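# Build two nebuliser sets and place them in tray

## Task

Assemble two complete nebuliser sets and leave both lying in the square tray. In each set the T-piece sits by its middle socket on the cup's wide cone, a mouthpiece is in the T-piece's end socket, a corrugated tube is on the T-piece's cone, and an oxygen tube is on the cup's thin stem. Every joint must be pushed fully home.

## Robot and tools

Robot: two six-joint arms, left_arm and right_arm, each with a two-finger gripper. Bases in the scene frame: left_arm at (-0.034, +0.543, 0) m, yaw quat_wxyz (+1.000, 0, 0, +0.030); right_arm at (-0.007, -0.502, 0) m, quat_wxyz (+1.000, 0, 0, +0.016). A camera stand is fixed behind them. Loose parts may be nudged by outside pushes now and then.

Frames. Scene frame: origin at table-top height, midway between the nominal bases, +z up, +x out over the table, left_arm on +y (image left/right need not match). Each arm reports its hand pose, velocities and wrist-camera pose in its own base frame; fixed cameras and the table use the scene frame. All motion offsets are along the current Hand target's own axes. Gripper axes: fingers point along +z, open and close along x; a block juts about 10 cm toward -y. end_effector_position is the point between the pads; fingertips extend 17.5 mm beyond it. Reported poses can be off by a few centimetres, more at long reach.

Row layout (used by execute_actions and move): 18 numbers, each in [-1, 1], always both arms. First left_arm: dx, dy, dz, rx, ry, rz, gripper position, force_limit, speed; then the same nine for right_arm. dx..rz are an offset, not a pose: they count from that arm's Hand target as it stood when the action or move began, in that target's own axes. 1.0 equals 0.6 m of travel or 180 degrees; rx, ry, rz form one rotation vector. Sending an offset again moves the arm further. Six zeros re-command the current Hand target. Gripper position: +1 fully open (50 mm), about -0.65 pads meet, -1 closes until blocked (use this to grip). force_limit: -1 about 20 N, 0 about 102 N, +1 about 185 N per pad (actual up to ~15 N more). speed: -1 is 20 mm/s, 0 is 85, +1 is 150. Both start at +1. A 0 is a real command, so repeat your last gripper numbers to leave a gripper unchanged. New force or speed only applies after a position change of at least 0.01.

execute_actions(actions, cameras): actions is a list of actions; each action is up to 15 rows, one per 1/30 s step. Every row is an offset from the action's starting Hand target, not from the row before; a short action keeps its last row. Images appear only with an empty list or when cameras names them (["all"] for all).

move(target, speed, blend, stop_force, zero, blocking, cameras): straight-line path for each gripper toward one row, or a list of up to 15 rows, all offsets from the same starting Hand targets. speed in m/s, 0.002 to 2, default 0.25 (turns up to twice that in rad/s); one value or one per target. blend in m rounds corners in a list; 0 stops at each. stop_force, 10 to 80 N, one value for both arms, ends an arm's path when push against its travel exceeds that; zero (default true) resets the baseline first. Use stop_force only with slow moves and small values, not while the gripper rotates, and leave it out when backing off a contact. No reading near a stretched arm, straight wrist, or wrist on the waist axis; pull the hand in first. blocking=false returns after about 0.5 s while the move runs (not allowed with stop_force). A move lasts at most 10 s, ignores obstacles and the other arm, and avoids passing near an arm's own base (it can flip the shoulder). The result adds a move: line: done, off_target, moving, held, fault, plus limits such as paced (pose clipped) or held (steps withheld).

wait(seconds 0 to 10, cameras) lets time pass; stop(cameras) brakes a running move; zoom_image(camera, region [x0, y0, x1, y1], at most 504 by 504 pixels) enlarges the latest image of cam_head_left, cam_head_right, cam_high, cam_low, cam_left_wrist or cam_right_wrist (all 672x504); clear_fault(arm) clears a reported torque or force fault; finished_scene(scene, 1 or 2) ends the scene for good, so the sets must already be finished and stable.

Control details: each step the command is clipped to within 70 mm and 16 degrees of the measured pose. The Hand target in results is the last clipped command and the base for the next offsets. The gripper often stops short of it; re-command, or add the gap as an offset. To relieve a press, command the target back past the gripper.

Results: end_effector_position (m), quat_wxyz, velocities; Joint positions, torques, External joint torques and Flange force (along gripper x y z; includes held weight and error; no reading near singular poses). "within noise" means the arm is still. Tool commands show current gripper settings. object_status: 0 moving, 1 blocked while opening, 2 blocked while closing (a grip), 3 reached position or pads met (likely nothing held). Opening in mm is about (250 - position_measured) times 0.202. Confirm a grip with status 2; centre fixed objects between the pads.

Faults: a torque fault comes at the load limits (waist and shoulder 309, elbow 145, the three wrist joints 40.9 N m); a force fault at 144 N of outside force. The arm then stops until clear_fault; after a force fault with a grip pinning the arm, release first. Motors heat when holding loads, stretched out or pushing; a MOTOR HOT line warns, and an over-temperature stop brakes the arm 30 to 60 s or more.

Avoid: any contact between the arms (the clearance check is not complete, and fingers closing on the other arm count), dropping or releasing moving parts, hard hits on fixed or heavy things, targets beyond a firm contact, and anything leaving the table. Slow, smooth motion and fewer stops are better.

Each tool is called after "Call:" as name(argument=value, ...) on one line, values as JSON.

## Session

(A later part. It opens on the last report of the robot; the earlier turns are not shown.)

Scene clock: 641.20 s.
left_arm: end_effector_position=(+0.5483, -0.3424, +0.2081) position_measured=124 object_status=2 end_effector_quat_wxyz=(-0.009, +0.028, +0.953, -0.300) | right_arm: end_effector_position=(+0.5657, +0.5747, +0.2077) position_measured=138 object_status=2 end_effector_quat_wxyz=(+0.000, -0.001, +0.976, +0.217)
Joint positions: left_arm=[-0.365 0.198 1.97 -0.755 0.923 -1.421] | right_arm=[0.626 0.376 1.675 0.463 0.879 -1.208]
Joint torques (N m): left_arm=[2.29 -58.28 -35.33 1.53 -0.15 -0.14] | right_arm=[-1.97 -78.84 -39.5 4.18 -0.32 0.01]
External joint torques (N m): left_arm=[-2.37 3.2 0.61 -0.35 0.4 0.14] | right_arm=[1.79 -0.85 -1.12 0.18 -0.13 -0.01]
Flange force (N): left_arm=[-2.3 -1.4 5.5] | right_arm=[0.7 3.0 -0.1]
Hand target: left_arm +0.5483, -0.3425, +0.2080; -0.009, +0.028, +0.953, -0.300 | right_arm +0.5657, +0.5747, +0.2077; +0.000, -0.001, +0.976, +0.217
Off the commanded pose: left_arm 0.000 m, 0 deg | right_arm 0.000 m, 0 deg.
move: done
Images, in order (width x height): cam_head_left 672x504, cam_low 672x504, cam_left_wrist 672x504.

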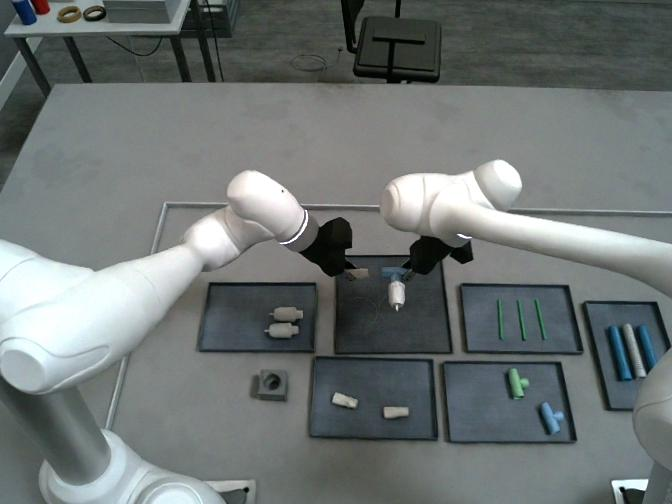

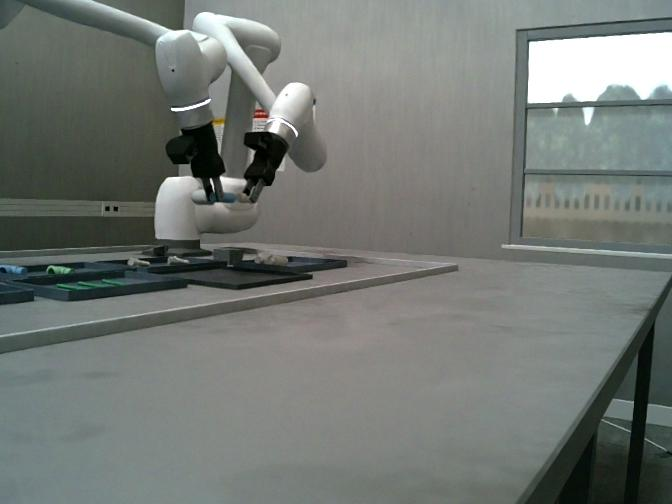

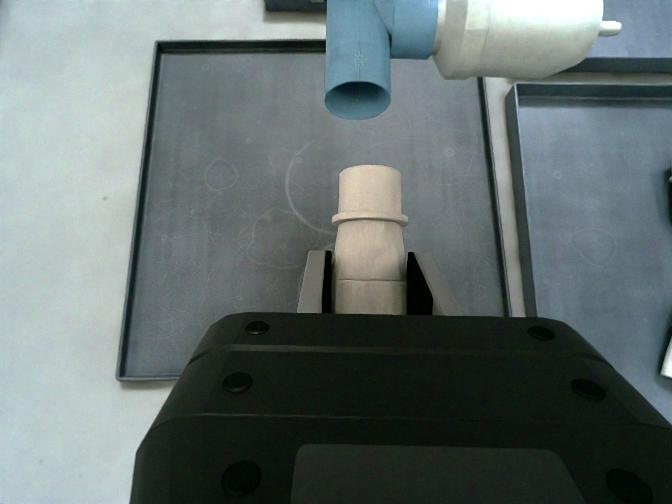

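Call:
move(target=[-0.0045, -0.0388, 0.0200, -0.0222, -0.0032, -0.0046, -1, 0.4, -0.5, 0, 0, 0, 0, 0, 0, -1, 0.2, -0.5], speed=0.08, cameras=["cam_left_wrist", "cam_low"])

Call:
zoom_image(camera="cam_left_wrist", region=[290, 60, 450, 260])

Call:
zoom_image(camera="cam_low", region=[190, 170, 260, 225])

Scene clock: 661.60 s.
left_arm: end_effector_position=(+0.5494, -0.3685, +0.2116) position_measured=124 object_status=2 end_effector_quat_wxyz=(-0.005, +0.020, +0.963, -0.267) | right_arm: end_effector_position=(+0.5657, +0.5747, +0.2077) position_measured=138 object_status=2 end_effector_quat_wxyz=(+0.000, -0.001, +0.976, +0.217)
Joint positions: left_arm=[-0.434 0.201 1.935 -0.655 0.894 -1.571] | right_arm=[0.626 0.376 1.675 0.463 0.879 -1.208]
Joint torques (N m): left_arm=[1.28 -59.38 -36.28 1.94 -0.43 -0.14] | right_arm=[-2.34 -79.05 -39.57 4.16 -0.27 0.05]
External joint torques (N m): left_arm=[-1.5 2.57 0.36 -0.32 0.42 0.14] | right_arm=[2.47 -0.79 -1.05 0.19 -0.18 -0.05]
Flange force (N): left_arm=[-2.2 -1.1 3.7] | right_arm=[1.3 3.5 0.4]
Hand target: left_arm +0.5494, -0.3685, +0.2116; -0.005, +0.020, +0.963, -0.267 | right_arm +0.5657, +0.5747, +0.2077; +0.000, -0.001, +0.976, +0.217
Off the commanded pose: left_arm 0.000 m, 0 deg | right_arm 0.000 m, 0 deg.
move: done
Images, in order (width x height): cam_low 672x504, cam_left_wrist 672x504.

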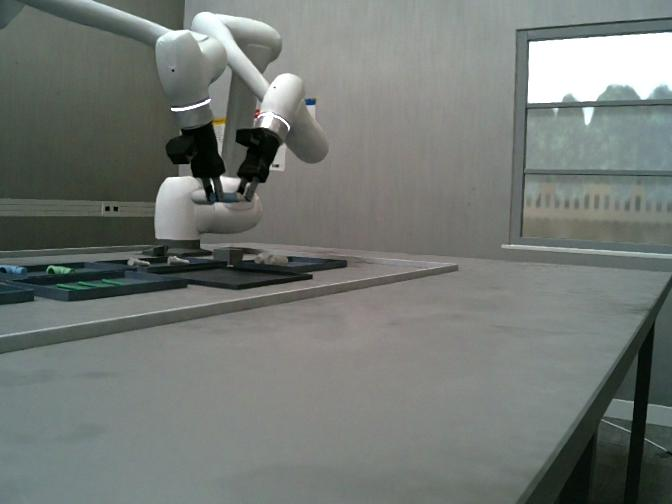

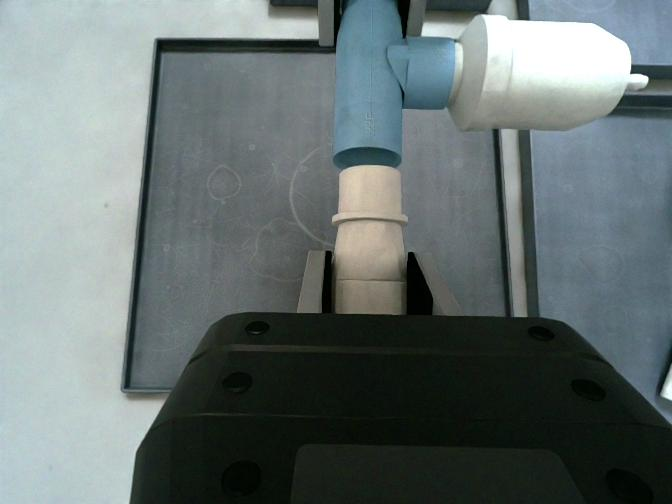

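Scaled by 2.520 from the camera's 672x504 image, which has a finer 960x720 frame.

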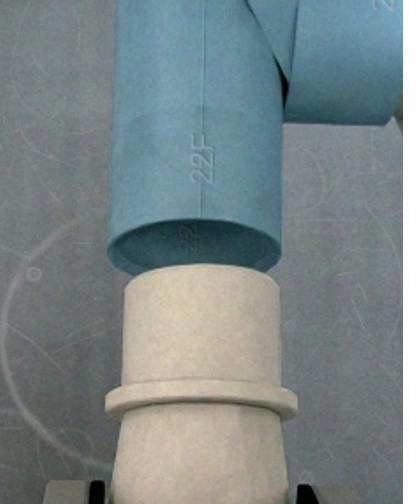

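Scaled by 7.200 from the camera's 672x504 image, which has a finer 960x720 frame.

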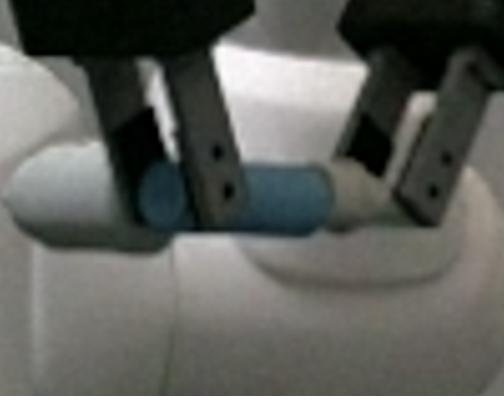

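Call:
move(target=[-0.0010, -0.0173, 0.0133, 0, 0, 0, -1, 0.4, -0.5, 0, 0, 0, 0, 0, 0, -1, 0.2, -0.5], speed=0.02, stop_force=15, cameras=["cam_left_wrist"])

Call:
zoom_image(camera="cam_left_wrist", region=[290, 60, 450, 260])

Scene clock: 675.77 s.
left_arm: end_effector_position=(+0.5495, -0.3815, +0.2101) position_measured=124 object_status=2 end_effector_quat_wxyz=(-0.005, +0.020, +0.963, -0.267) | right_arm: end_effector_position=(+0.5657, +0.5747, +0.2076) position_measured=138 object_status=2 end_effector_quat_wxyz=(+0.000, -0.001, +0.976, +0.217)
Joint positions: left_arm=[-0.453 0.21 1.927 -0.656 0.884 -1.588] | right_arm=[0.626 0.376 1.675 0.463 0.879 -1.208]
Joint torques (N m): left_arm=[-6.8 -61.08 -38.97 -0.73 0.15 -0.07] | right_arm=[3.74 -77.01 -43.32 6.3 -2.21 0.16]
External joint torques (N m): left_arm=[6.79 3.45 3.09 2.37 -0.2 0.07] | right_arm=[-4.06 -2.77 2.61 -1.93 1.75 -0.16]
Flange force (N): left_arm=[-4.2 11.1 -1.6] | right_arm=[2.6 -7.7 -7.3]
Hand target: left_arm +0.5495, -0.3815, +0.2101; -0.005, +0.020, +0.963, -0.267 | right_arm +0.5657, +0.5747, +0.2077; +0.000, -0.001, +0.976, +0.217
Off the commanded pose: left_arm 0.000 m, 0 deg | right_arm 0.000 m, 0 deg.
move: done
Images, in order (width x height): cam_left_wrist 672x504.

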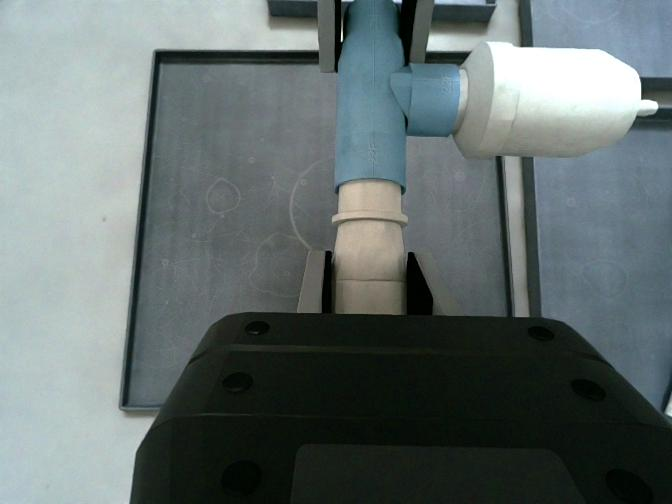

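Scaled by 2.520 from the camera's 672x504 image, which has a finer 960x720 frame.

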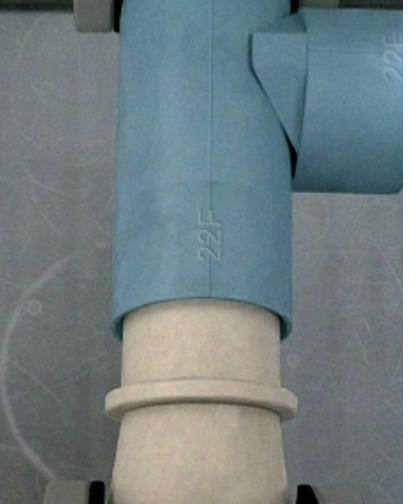

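Call:
move(target=[0, -0.0229, 0.0137, 0, 0, 0, -1, 0.4, -0.5, 0, 0, 0, 0, 0, 0, -1, 0.2, -0.5], speed=0.02, stop_force=50, zero=false, cameras=["cam_left_wrist"])

Call:
zoom_image(camera="cam_left_wrist", region=[290, 60, 450, 260])

Scene clock: 685.03 s.
left_arm: end_effector_position=(+0.5491, -0.3919, +0.2099) position_measured=124 object_status=2 end_effector_quat_wxyz=(-0.005, +0.020, +0.964, -0.267) | right_arm: end_effector_position=(+0.5657, +0.5746, +0.2076) position_measured=138 object_status=2 end_effector_quat_wxyz=(+0.000, -0.001, +0.976, +0.217)
Joint positions: left_arm=[-0.469 0.215 1.92 -0.654 0.877 -1.603] | right_arm=[0.626 0.376 1.675 0.463 0.879 -1.208]
Joint torques (N m): left_arm=[-32.43 -63.81 -50.63 -10.12 0.35 -0.28] | right_arm=[26.66 -72.59 -56.04 14.48 -7.57 0.52]
External joint torques (N m): left_arm=[32.23 5.52 14.73 11.76 -0.4 0.28] | right_arm=[-26.38 -7.3 15.4 -10.12 7.13 -0.52]
Flange force (N): left_arm=[-5.9 51.2 -20.4] | right_arm=[6.1 -45.5 -29.7]
Hand target: left_arm +0.5491, -0.3919, +0.2100; -0.005, +0.020, +0.964, -0.267 (not the last commanded pose) | right_arm +0.5657, +0.5747, +0.2077; +0.000, -0.001, +0.976, +0.217
Off the commanded pose: left_arm 0.006 m, 0 deg | right_arm 0.000 m, 0 deg.
move: contact (left_arm)
Images, in order (width x height): cam_left_wrist 672x504.

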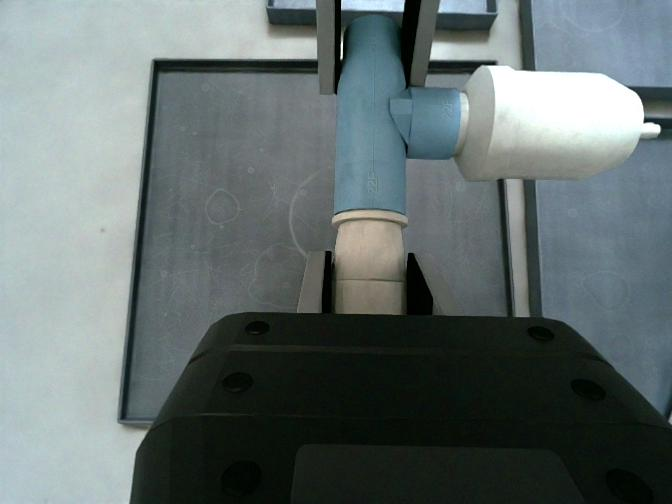

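Scaled by 2.520 from the camera's 672x504 image, which has a finer 960x720 frame.

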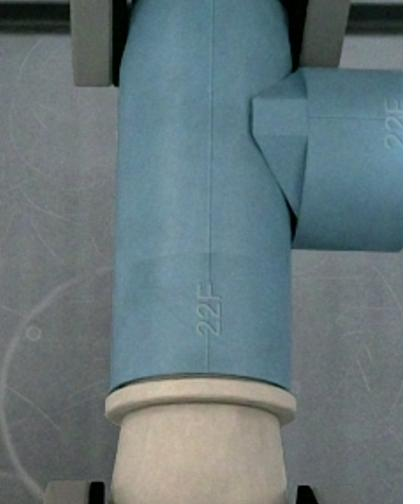

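Call:
move(target=[[0, 0.0037, -0.0022, 0, 0, 0, -1, 0.4, -0.5, 0, 0, 0, 0, 0, 0, -1, 0.2, -0.5], [0, 0.0037, -0.0022, 0, 0, 0, -1, 0.4, -0.5, 0, 0, 0, 0, 0, 0, 0.67, 0.2, -0.5], [0, 0.0037, -0.0022, 0, 0, 0, -1, 0.4, -0.5, 0, 0, -0.1667, 0, 0, 0, 0.67, 0.2, -0.5], [0, 0.0037, -0.0022, 0, 0, 0, -1, 0.4, -0.5, 0.2522, -0.9302, -0.2650, 0.2339, 0.0230, 0.5330, 0.67, 0.2, -0.5]], speed=[0.1, 0.1, 0.3, 0.5], blend=[0, 0, 0.03, 0], cameras=["cam_left_wrist", "cam_right_wrist", "cam_head_left"])

Scene clock: 736.83 s.
left_arm: end_effector_position=(+0.5492, -0.3893, +0.2100) position_measured=124 object_status=2 end_effector_quat_wxyz=(-0.005, +0.020, +0.964, -0.267) | right_arm: end_effector_position=(+0.4158, +0.0014, +0.1153) position_measured=52 object_status=3 end_effector_quat_wxyz=(-0.188, +0.700, +0.665, -0.179)
Joint positions: left_arm=[-0.465 0.214 1.922 -0.655 0.878 -1.599] | right_arm=[-0.072 0.254 2.079 -0.011 1.333 -0.015]
Joint torques (N m): left_arm=[1.39 -60.76 -36.48 1.93 -0.52 -0.14] | right_arm=[-1.51 -55.31 -29.28 2.93 1.8 0.02]
External joint torques (N m): left_arm=[-1.47 2.76 0.53 -0.28 0.45 0.14] | right_arm=[1.32 -1.59 -1.05 0.22 -0.21 -0.02]
Flange force (N): left_arm=[-2.1 -0.9 3.9] | right_arm=[2.5 -1.4 -1.9]
Hand target: left_arm +0.5492, -0.3893, +0.2100; -0.005, +0.020, +0.964, -0.267 | right_arm +0.4159, +0.0013, +0.1153; -0.188, +0.700, +0.665, -0.179
Off the commanded pose: left_arm 0.000 m, 0 deg | right_arm 0.000 m, 0 deg.
move: done
Images, in order (width x height): cam_head_left 672x504, cam_left_wrist 672x504, cam_right_wrist 672x504.

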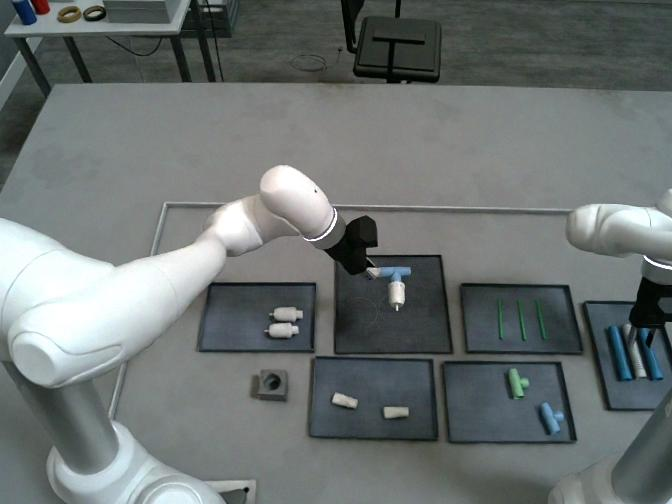

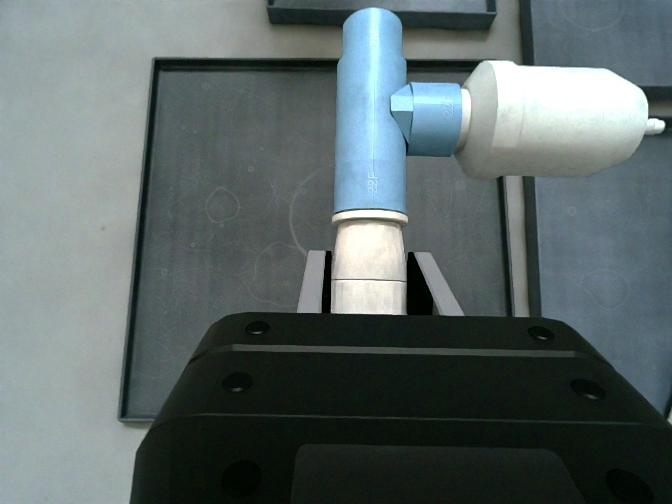

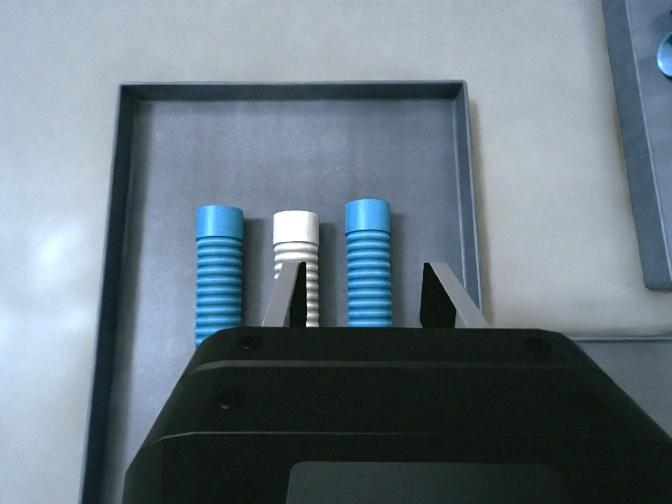

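Call:
move(target=[0, 0, 0, 0, 0, 0, -1, 0.4, -0.5, 0.0137, 0.0091, 0.1655, 0, 0, 0, 0.67, 0.2, -0.5], speed=0.07, stop_force=15, cameras=["cam_right_wrist"])

Scene clock: 748.57 s.
left_arm: end_effector_position=(+0.5492, -0.3893, +0.2100) position_measured=124 object_status=2 end_effector_quat_wxyz=(-0.005, +0.020, +0.964, -0.267) | right_arm: end_effector_position=(+0.3715, +0.0118, +0.0266) position_measured=52 object_status=3 end_effector_quat_wxyz=(-0.188, +0.700, +0.665, -0.179)
Joint positions: left_arm=[-0.465 0.214 1.922 -0.655 0.878 -1.599] | right_arm=[-0.058 0.328 2.213 -0.004 1.124 -0.004]
Joint torques (N m): left_arm=[1.73 -60.78 -36.56 1.92 -0.44 -0.12] | right_arm=[-2.14 -56.43 -22.54 2.29 1.76 0.07]
External joint torques (N m): left_arm=[-1.67 2.58 0.63 -0.26 0.38 0.12] | right_arm=[2.05 -0.94 -0.75 0.18 -0.17 -0.07]
Flange force (N): left_arm=[-1.5 -1.1 4.0] | right_arm=[4.1 -0.6 -1.5]
Hand target: left_arm +0.5492, -0.3893, +0.2100; -0.005, +0.020, +0.964, -0.267 | right_arm +0.3715, +0.0118, +0.0266; -0.188, +0.700, +0.665, -0.179
Off the commanded pose: left_arm 0.000 m, 0 deg | right_arm 0.000 m, 0 deg.
move: done
Images, in order (width x height): cam_right_wrist 672x504.

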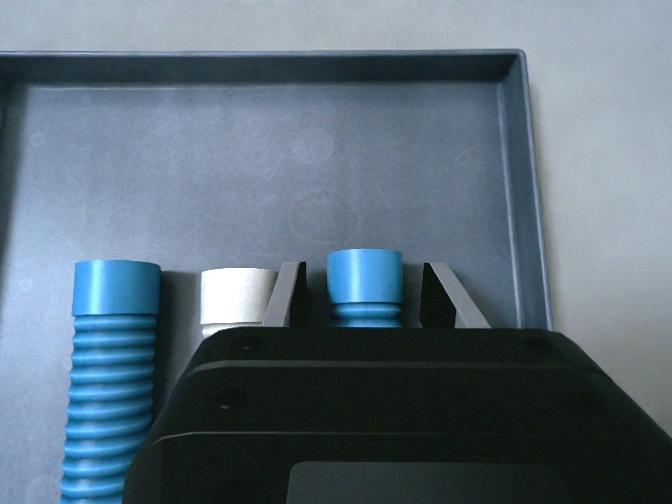

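Call:
execute_actions(actions=[[[0,0,0,0,0,0,-1,0.4,-0.5,0,0,0,0,0,0,-1,0.2,-0.5]],[[0,0,0,0,0,0,-1,0.4,-0.5,0,0,0,0,0,0,-1,0.2,-0.5]]], cameras=["cam_right_wrist"])

Scene clock: 753.63 s.
left_arm: end_effector_position=(+0.5492, -0.3893, +0.2100) position_measured=124 object_status=2 end_effector_quat_wxyz=(-0.005, +0.020, +0.964, -0.267) | right_arm: end_effector_position=(+0.3715, +0.0118, +0.0266) position_measured=136 object_status=2 end_effector_quat_wxyz=(-0.188, +0.700, +0.665, -0.179)
Joint positions: left_arm=[-0.465 0.214 1.922 -0.655 0.878 -1.599] | right_arm=[-0.058 0.328 2.213 -0.004 1.124 -0.004]
Joint torques (N m): left_arm=[1.64 -60.69 -36.44 1.95 -0.5 -0.15] | right_arm=[-2.13 -56.09 -22.56 2.29 1.76 0.03]
External joint torques (N m): left_arm=[-2.09 2.82 0.42 -0.32 0.44 0.15] | right_arm=[2.05 -1.54 -0.72 0.17 -0.17 -0.03]
External joint torques at the end of the 1st action: left_arm=[-1.66 2.78 0.4 -0.3 0.41 0.15] | right_arm=[2.35 -1.57 -0.47 0.15 -0.2 -0.03]
Flange force (N): left_arm=[-1.9 -1.8 4.4] | right_arm=[4.1 -1.7 -1.9]
Flange force at the end of the 1st action (N): left_arm=[-2.2 -1.3 4.1] | right_arm=[4.6 -2.1 -1.6]
Hand target: left_arm +0.5492, -0.3893, +0.2100; -0.005, +0.020, +0.964, -0.267 | right_arm +0.3715, +0.0118, +0.0266; -0.188, +0.700, +0.665, -0.179
Off the commanded pose: left_arm 0.000 m, 0 deg | right_arm 0.000 m, 0 deg.
Images, in order (width x height): cam_right_wrist 672x504.

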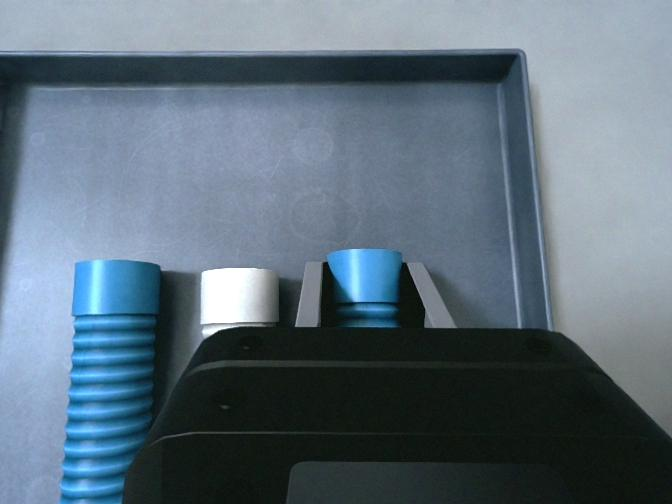

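Call:
move(target=[[0, 0, 0, 0, 0, 0, -1, 0.4, -0.5, 0, -0.1, -0.1732, 0, 0, 0, -1, 0.2, -0.5], [0, 0, 0, 0, 0, 0, -1, 0.4, -0.5, 0.8543, 0.0868, -0.4023, 0, 0.2418, 0.4188, -1, 0.2, -0.5]], speed=[0.25, 0.4], blend=[0.03, 0], cameras=["all"])

Call:
zoom_image(camera="cam_right_wrist", region=[260, 40, 500, 290])

Call:
zoom_image(camera="cam_low", region=[170, 160, 270, 240])

Scene clock: 776.30 s.
left_arm: end_effector_position=(+0.5492, -0.3893, +0.2100) position_measured=124 object_status=2 end_effector_quat_wxyz=(-0.005, +0.020, +0.964, -0.267) | right_arm: end_effector_position=(+0.5633, +0.5153, +0.2092) position_measured=136 object_status=2 end_effector_quat_wxyz=(-0.259, +0.966, +0.000, +0.000)
Joint positions: left_arm=[-0.465 0.214 1.922 -0.655 0.878 -1.599] | right_arm=[0.53 0.312 1.787 0.607 0.858 1.739]
Joint torques (N m): left_arm=[1.68 -60.89 -36.37 1.91 -0.47 -0.15] | right_arm=[-2.32 -71.94 -38.82 4.01 -0.1 -0.01]
External joint torques (N m): left_arm=[-1.97 2.62 0.2 -0.27 0.4 0.16] | right_arm=[2.34 -1.17 -1.25 0.3 -0.17 0.01]
Flange force (N): left_arm=[-2.1 -1.9 4.0] | right_arm=[-1.3 -3.8 0.3]
Hand target: left_arm +0.5492, -0.3893, +0.2100; -0.005, +0.020, +0.964, -0.267 | right_arm +0.5633, +0.5153, +0.2092; -0.259, +0.966, +0.000, +0.000
Off the commanded pose: left_arm 0.000 m, 0 deg | right_arm 0.000 m, 0 deg.
move: done

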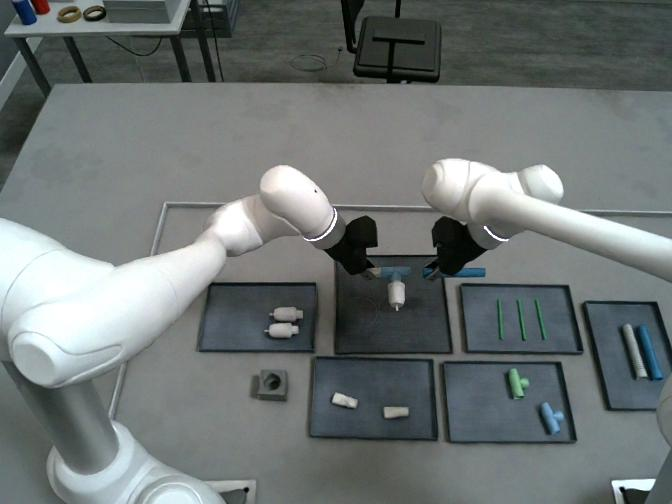

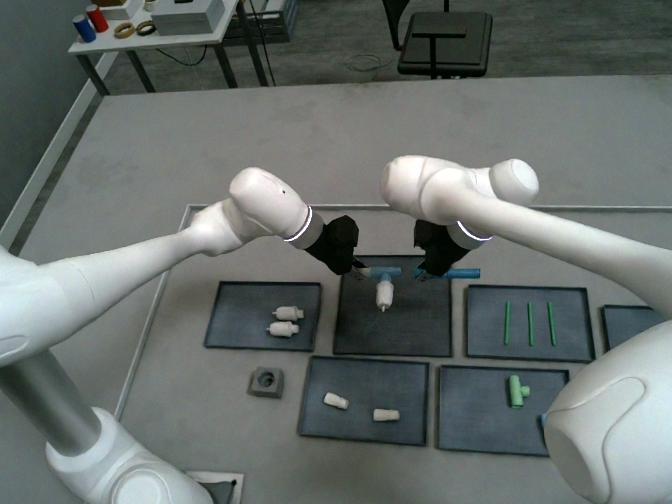

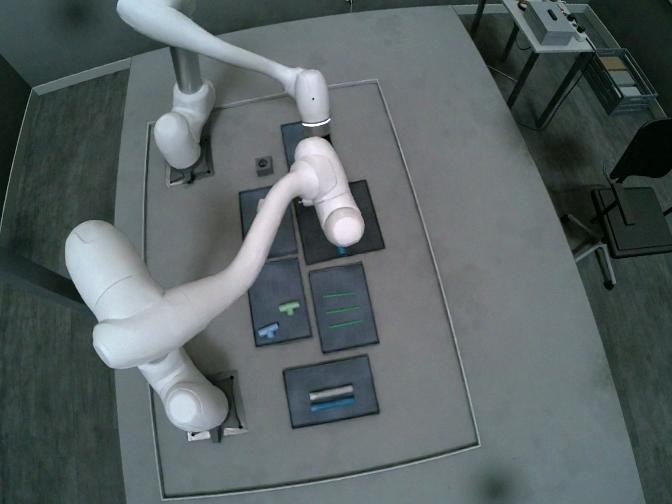

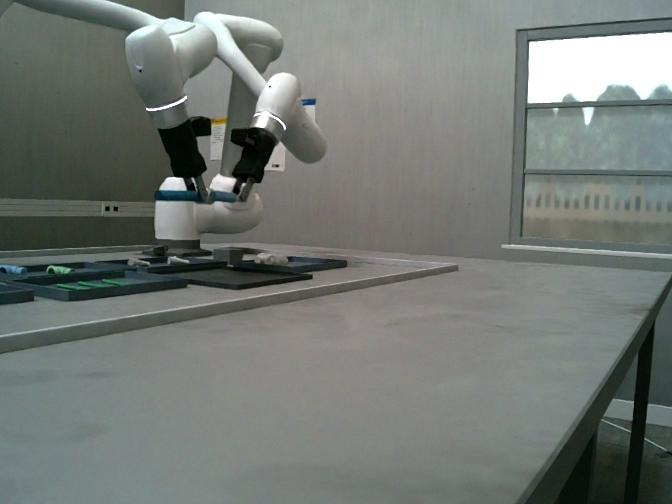

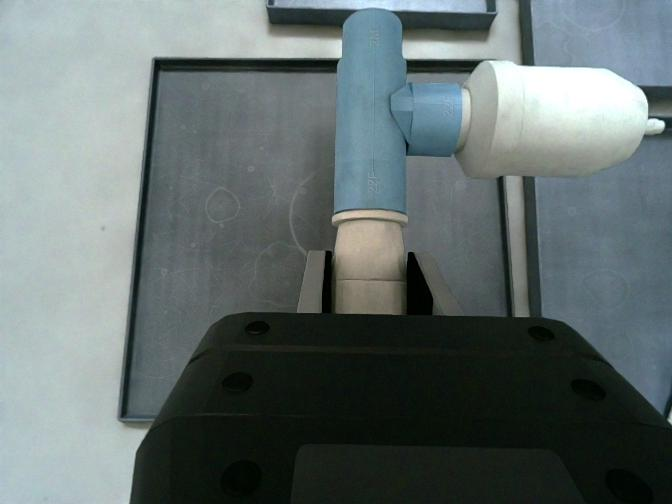

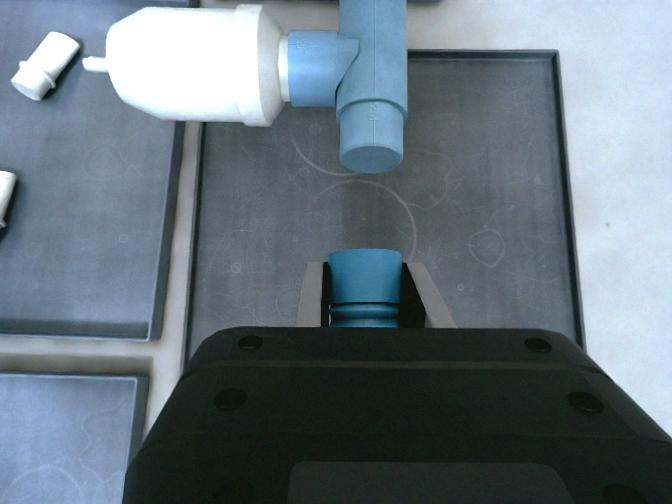

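Scaled by 2.016 from the camera's 672x504 image, which has a finer 960x720 frame.

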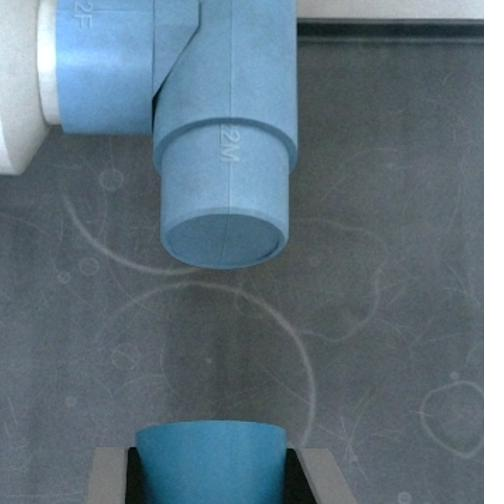

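Scaled by 5.040 from the camera's 672x504 image, which has a finer 960x720 frame.

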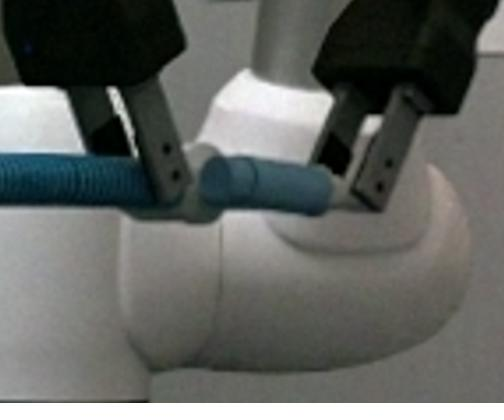

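Call:
zoom_image(camera="cam_low", region=[150, 175, 246, 215])

Call:
zoom_image(camera="cam_head_right", region=[330, 230, 500, 330])

Scaled by 5.250 from the camera's 672x504 image, which has a finer 960x720 frame.

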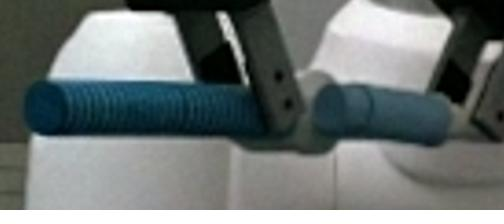

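Scaled by 2.965 from the camera's 672x504 image, which has a finer 960x720 frame.

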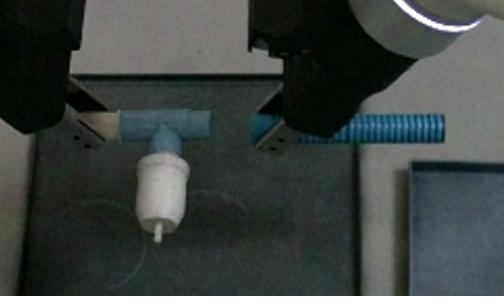

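Call:
move(target=[0, -0.0067, -0.0112, -0.0233, 0, 0, -1, 0.4, -0.5, 0.0043, -0.0361, 0.0208, 0, 0, 0, -1, 0.2, -0.5], speed=0.08, cameras=["cam_right_wrist", "cam_low"])

Call:
zoom_image(camera="cam_right_wrist", region=[290, 120, 450, 300])

Call:
zoom_image(camera="cam_low", region=[150, 175, 246, 215])

Scene clock: 794.57 s.
left_arm: end_effector_position=(+0.5492, -0.3893, +0.2178) position_measured=124 object_status=2 end_effector_quat_wxyz=(-0.004, +0.020, +0.973, -0.231) | right_arm: end_effector_position=(+0.5659, +0.5403, +0.2092) position_measured=136 object_status=2 end_effector_quat_wxyz=(-0.259, +0.966, +0.000, +0.000)
Joint positions: left_arm=[-0.493 0.208 1.892 -0.543 0.901 -1.71] | right_arm=[0.56 0.335 1.754 0.598 0.851 1.774]
Joint torques (N m): left_arm=[1.67 -61.42 -37.39 2.35 -0.63 -0.14] | right_arm=[-2.28 -74.48 -39.13 4.14 -0.18 0.06]
External joint torques (N m): left_arm=[-1.67 2.66 0.17 -0.25 0.41 0.14] | right_arm=[2.24 -0.9 -1.2 0.19 -0.16 -0.06]
Flange force (N): left_arm=[-2.4 -2.0 3.5] | right_arm=[-0.9 -3.6 0.5]
Hand target: left_arm +0.5492, -0.3893, +0.2178; -0.004, +0.020, +0.973, -0.231 | right_arm +0.5659, +0.5403, +0.2092; -0.259, +0.966, +0.000, +0.000
Off the commanded pose: left_arm 0.000 m, 0 deg | right_arm 0.000 m, 0 deg.
move: done
Images, in order (width x height): cam_low 672x504, cam_right_wrist 672x504.

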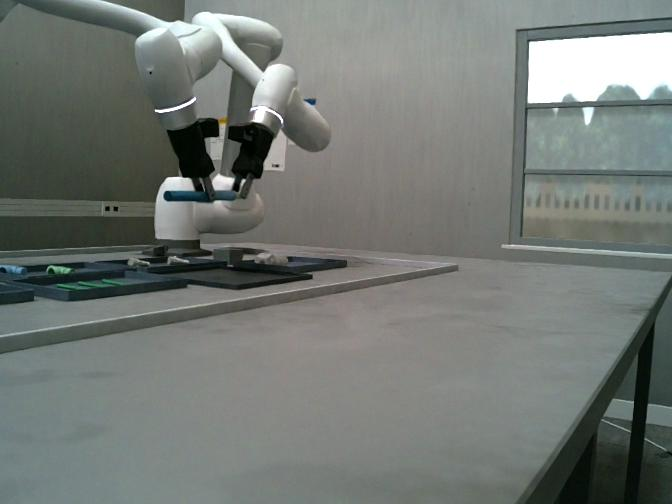

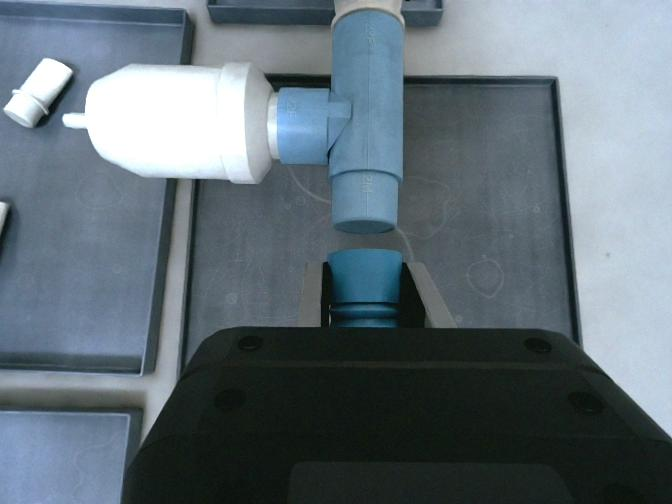

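Scaled by 2.800 from the camera's 672x504 image, which has a finer 960x720 frame.

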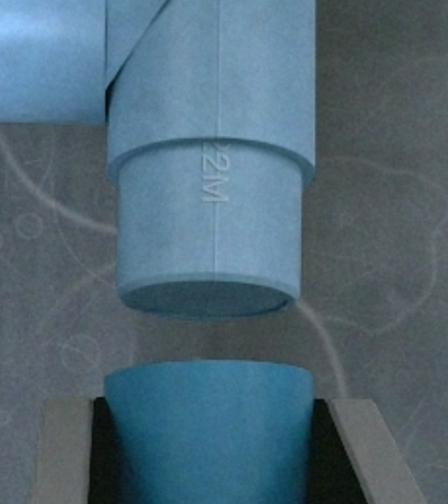

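Scaled by 5.250 from the camera's 672x504 image, which has a finer 960x720 frame.

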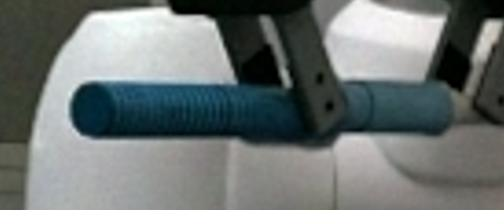

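Call:
move(target=[0, 0, 0, 0, 0, 0, -1, 0.4, -0.5, 0, -0.0260, 0.0150, 0, 0, 0, -1, 0.2, -0.5], speed=0.03, stop_force=15, cameras=["cam_right_wrist"])

Call:
zoom_image(camera="cam_right_wrist", region=[290, 120, 450, 300])

Scene clock: 800.70 s.
left_arm: end_effector_position=(+0.5492, -0.3893, +0.2178) position_measured=124 object_status=2 end_effector_quat_wxyz=(-0.004, +0.020, +0.973, -0.231) | right_arm: end_effector_position=(+0.5659, +0.5508, +0.2091) position_measured=136 object_status=2 end_effector_quat_wxyz=(-0.258, +0.966, +0.000, +0.000)
Joint positions: left_arm=[-0.493 0.208 1.892 -0.543 0.901 -1.71] | right_arm=[0.572 0.344 1.742 0.594 0.848 1.789]
Joint torques (N m): left_arm=[-14.92 -60.81 -46.8 -3.78 -2.66 -0.15] | right_arm=[17.28 -73.88 -46.28 9.64 -1.03 -0.25]
External joint torques (N m): left_arm=[14.92 2.12 9.8 5.87 2.45 0.16] | right_arm=[-17.26 -2.57 5.89 -5.31 0.67 0.25]
Flange force (N): left_arm=[1.2 26.8 -9.7] | right_arm=[1.8 23.0 -16.1]
Hand target: left_arm +0.5492, -0.3893, +0.2178; -0.004, +0.020, +0.973, -0.231 | right_arm +0.5659, +0.5508, +0.2091; -0.258, +0.966, +0.000, +0.000 (not the last commanded pose)
Off the commanded pose: left_arm 0.000 m, 0 deg | right_arm 0.008 m, 0 deg.
move: contact (right_arm)
Images, in order (width x height): cam_right_wrist 672x504.

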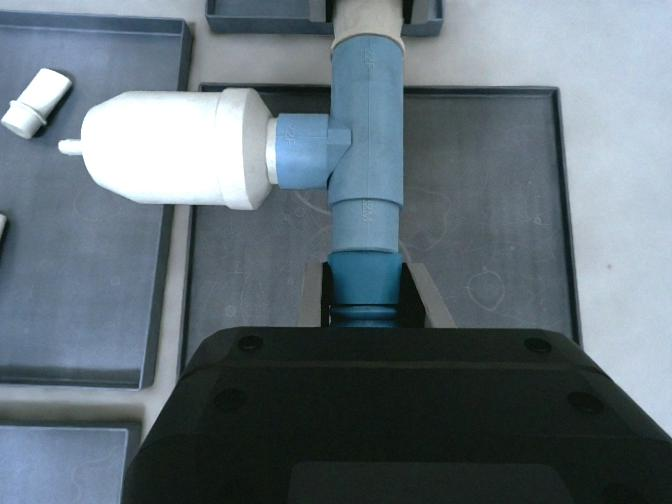

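Scaled by 2.800 from the camera's 672x504 image, which has a finer 960x720 frame.

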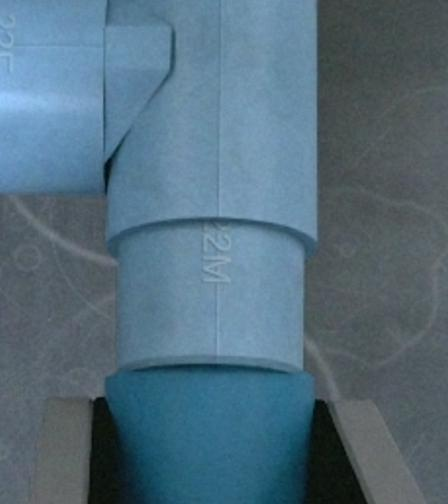

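Call:
wait(seconds=0, cameras=["cam_low", "cam_right_wrist", "cam_left_wrist"])

Call:
zoom_image(camera="cam_low", region=[160, 175, 248, 215])

Call:
zoom_image(camera="cam_right_wrist", region=[315, 215, 415, 295])

Scene clock: 807.67 s.
left_arm: end_effector_position=(+0.5492, -0.3893, +0.2178) position_measured=124 object_status=2 end_effector_quat_wxyz=(-0.004, +0.020, +0.973, -0.231) | right_arm: end_effector_position=(+0.5659, +0.5508, +0.2091) position_measured=136 object_status=2 end_effector_quat_wxyz=(-0.258, +0.966, +0.000, +0.000)
Joint positions: left_arm=[-0.493 0.208 1.892 -0.543 0.901 -1.71] | right_arm=[0.572 0.344 1.742 0.594 0.848 1.789]
Joint torques (N m): left_arm=[-14.67 -60.81 -46.81 -3.77 -2.7 -0.13] | right_arm=[17.03 -74.11 -46.36 9.6 -0.98 -0.27]
External joint torques (N m): left_arm=[14.69 2.25 9.87 5.85 2.48 0.13] | right_arm=[-17.53 -2.03 6.03 -5.26 0.62 0.27]
Flange force (N): left_arm=[1.3 26.5 -9.4] | right_arm=[2.4 23.3 -15.6]
Hand target: left_arm +0.5492, -0.3893, +0.2178; -0.004, +0.020, +0.973, -0.231 | right_arm +0.5659, +0.5508, +0.2091; -0.258, +0.966, +0.000, +0.000 (not the last commanded pose)
Tool commands: left_gripper/position=-1.0 left_gripper/force_limit=+0.4 left_gripper/speed=-0.5 right_gripper/position=-1.0 right_gripper/force_limit=+0.2 right_gripper/speed=-0.5
Off the commanded pose: left_arm 0.000 m, 0 deg | right_arm 0.008 m, 0 deg.
Images, in order (width x height): cam_low 672x504, cam_left_wrist 672x504, cam_right_wrist 672x504.

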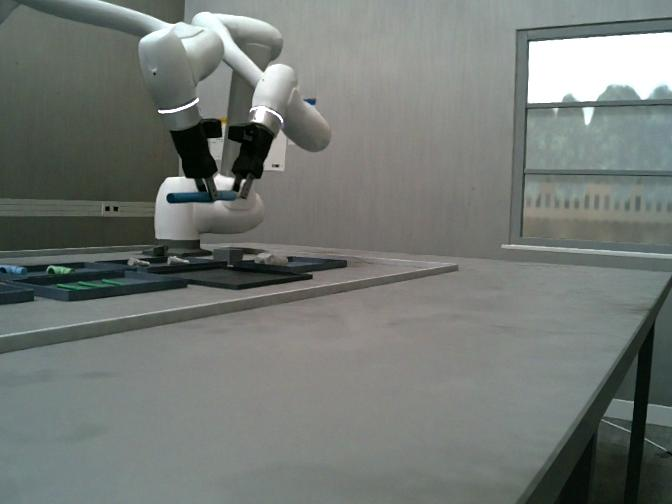

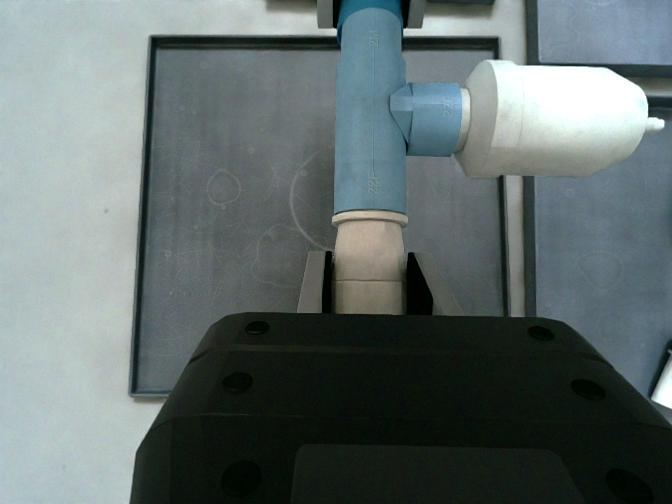

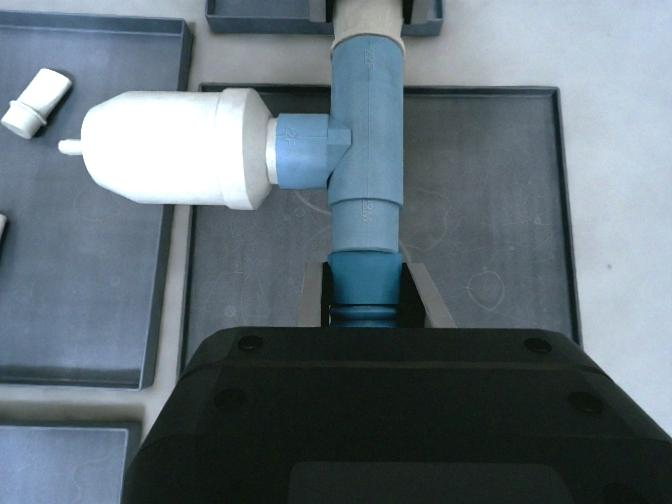

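Scaled by 5.727 from the camera's 672x504 image, which has a finer 960x720 frame.

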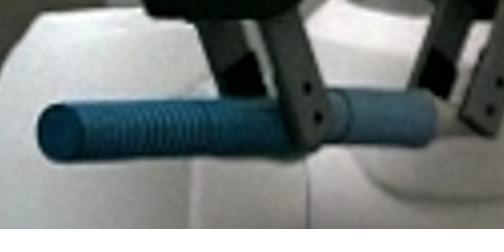

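Scaled by 5.040 from the camera's 672x504 image, which has a finer 960x720 frame.

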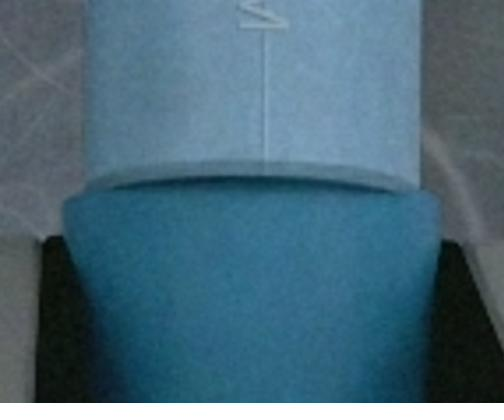

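Call:
move(target=[0, 0, 0, 0, 0, 0, -1, 0.4, -0.5, 0, 0.0173, -0.0100, 0, 0, 0, -1, 0.2, -0.5], speed=0.06, cameras=["cam_low", "cam_right_wrist"])

Call:
zoom_image(camera="cam_low", region=[160, 175, 248, 215])

Call:
zoom_image(camera="cam_right_wrist", region=[290, 120, 450, 300])

Scene clock: 833.07 s.
left_arm: end_effector_position=(+0.5492, -0.3893, +0.2178) position_measured=124 object_status=2 end_effector_quat_wxyz=(-0.004, +0.020, +0.973, -0.231) | right_arm: end_effector_position=(+0.5659, +0.5388, +0.2091) position_measured=136 object_status=2 end_effector_quat_wxyz=(-0.258, +0.966, +0.000, +0.000)
Joint positions: left_arm=[-0.493 0.208 1.892 -0.543 0.901 -1.71] | right_arm=[0.558 0.334 1.756 0.598 0.852 1.772]
Joint torques (N m): left_arm=[1.79 -61.19 -37.64 2.33 -0.64 -0.15] | right_arm=[-2.16 -74.16 -39.01 4.13 -0.19 0.04]
External joint torques (N m): left_arm=[-2 2.6 0.57 -0.25 0.43 0.15] | right_arm=[2.25 -0.98 -1.18 0.18 -0.13 -0.04]
Flange force (N): left_arm=[-1.4 -2.0 3.8] | right_arm=[-1.0 -3.6 0.4]
Hand target: left_arm +0.5492, -0.3893, +0.2178; -0.004, +0.020, +0.973, -0.231 | right_arm +0.5659, +0.5388, +0.2091; -0.258, +0.966, +0.000, +0.000
Off the commanded pose: left_arm 0.000 m, 0 deg | right_arm 0.000 m, 0 deg.
move: done
Images, in order (width x height): cam_low 672x504, cam_right_wrist 672x504.

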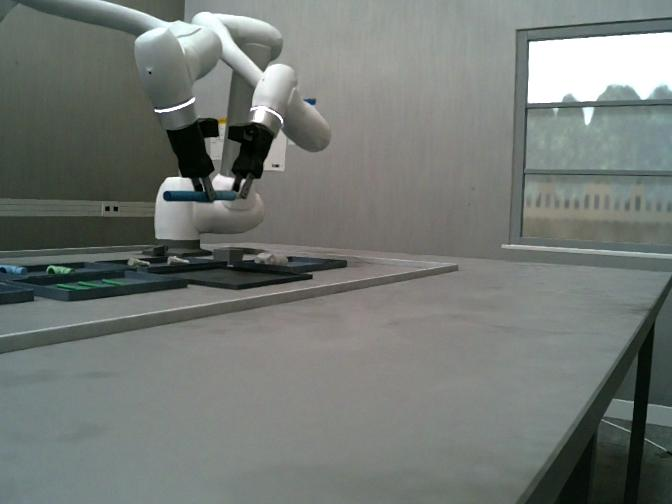

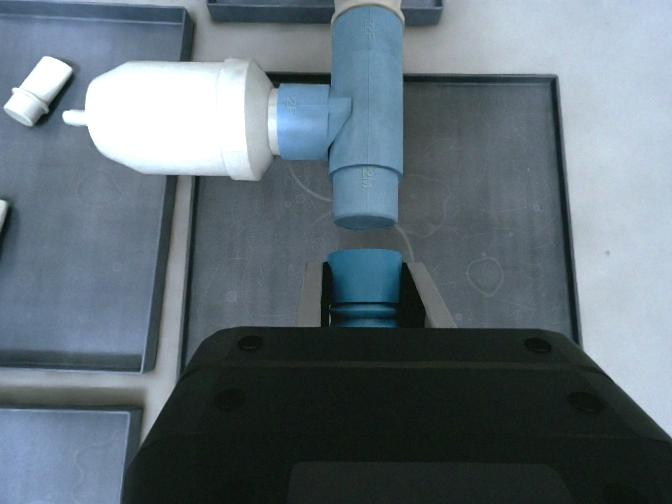

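Scaled by 5.727 from the camera's 672x504 image, which has a finer 960x720 frame.

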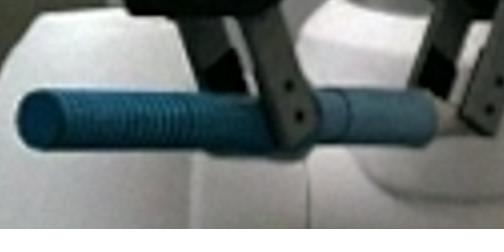

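Scaled by 2.800 from the camera's 672x504 image, which has a finer 960x720 frame.

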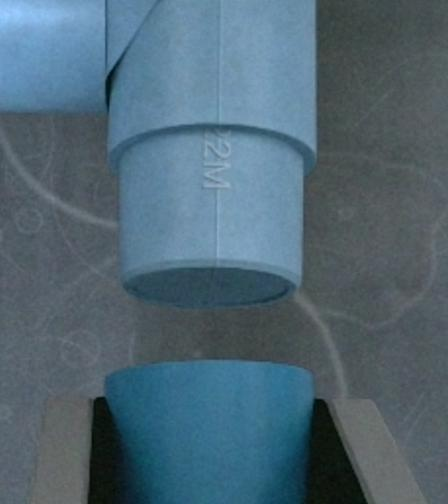

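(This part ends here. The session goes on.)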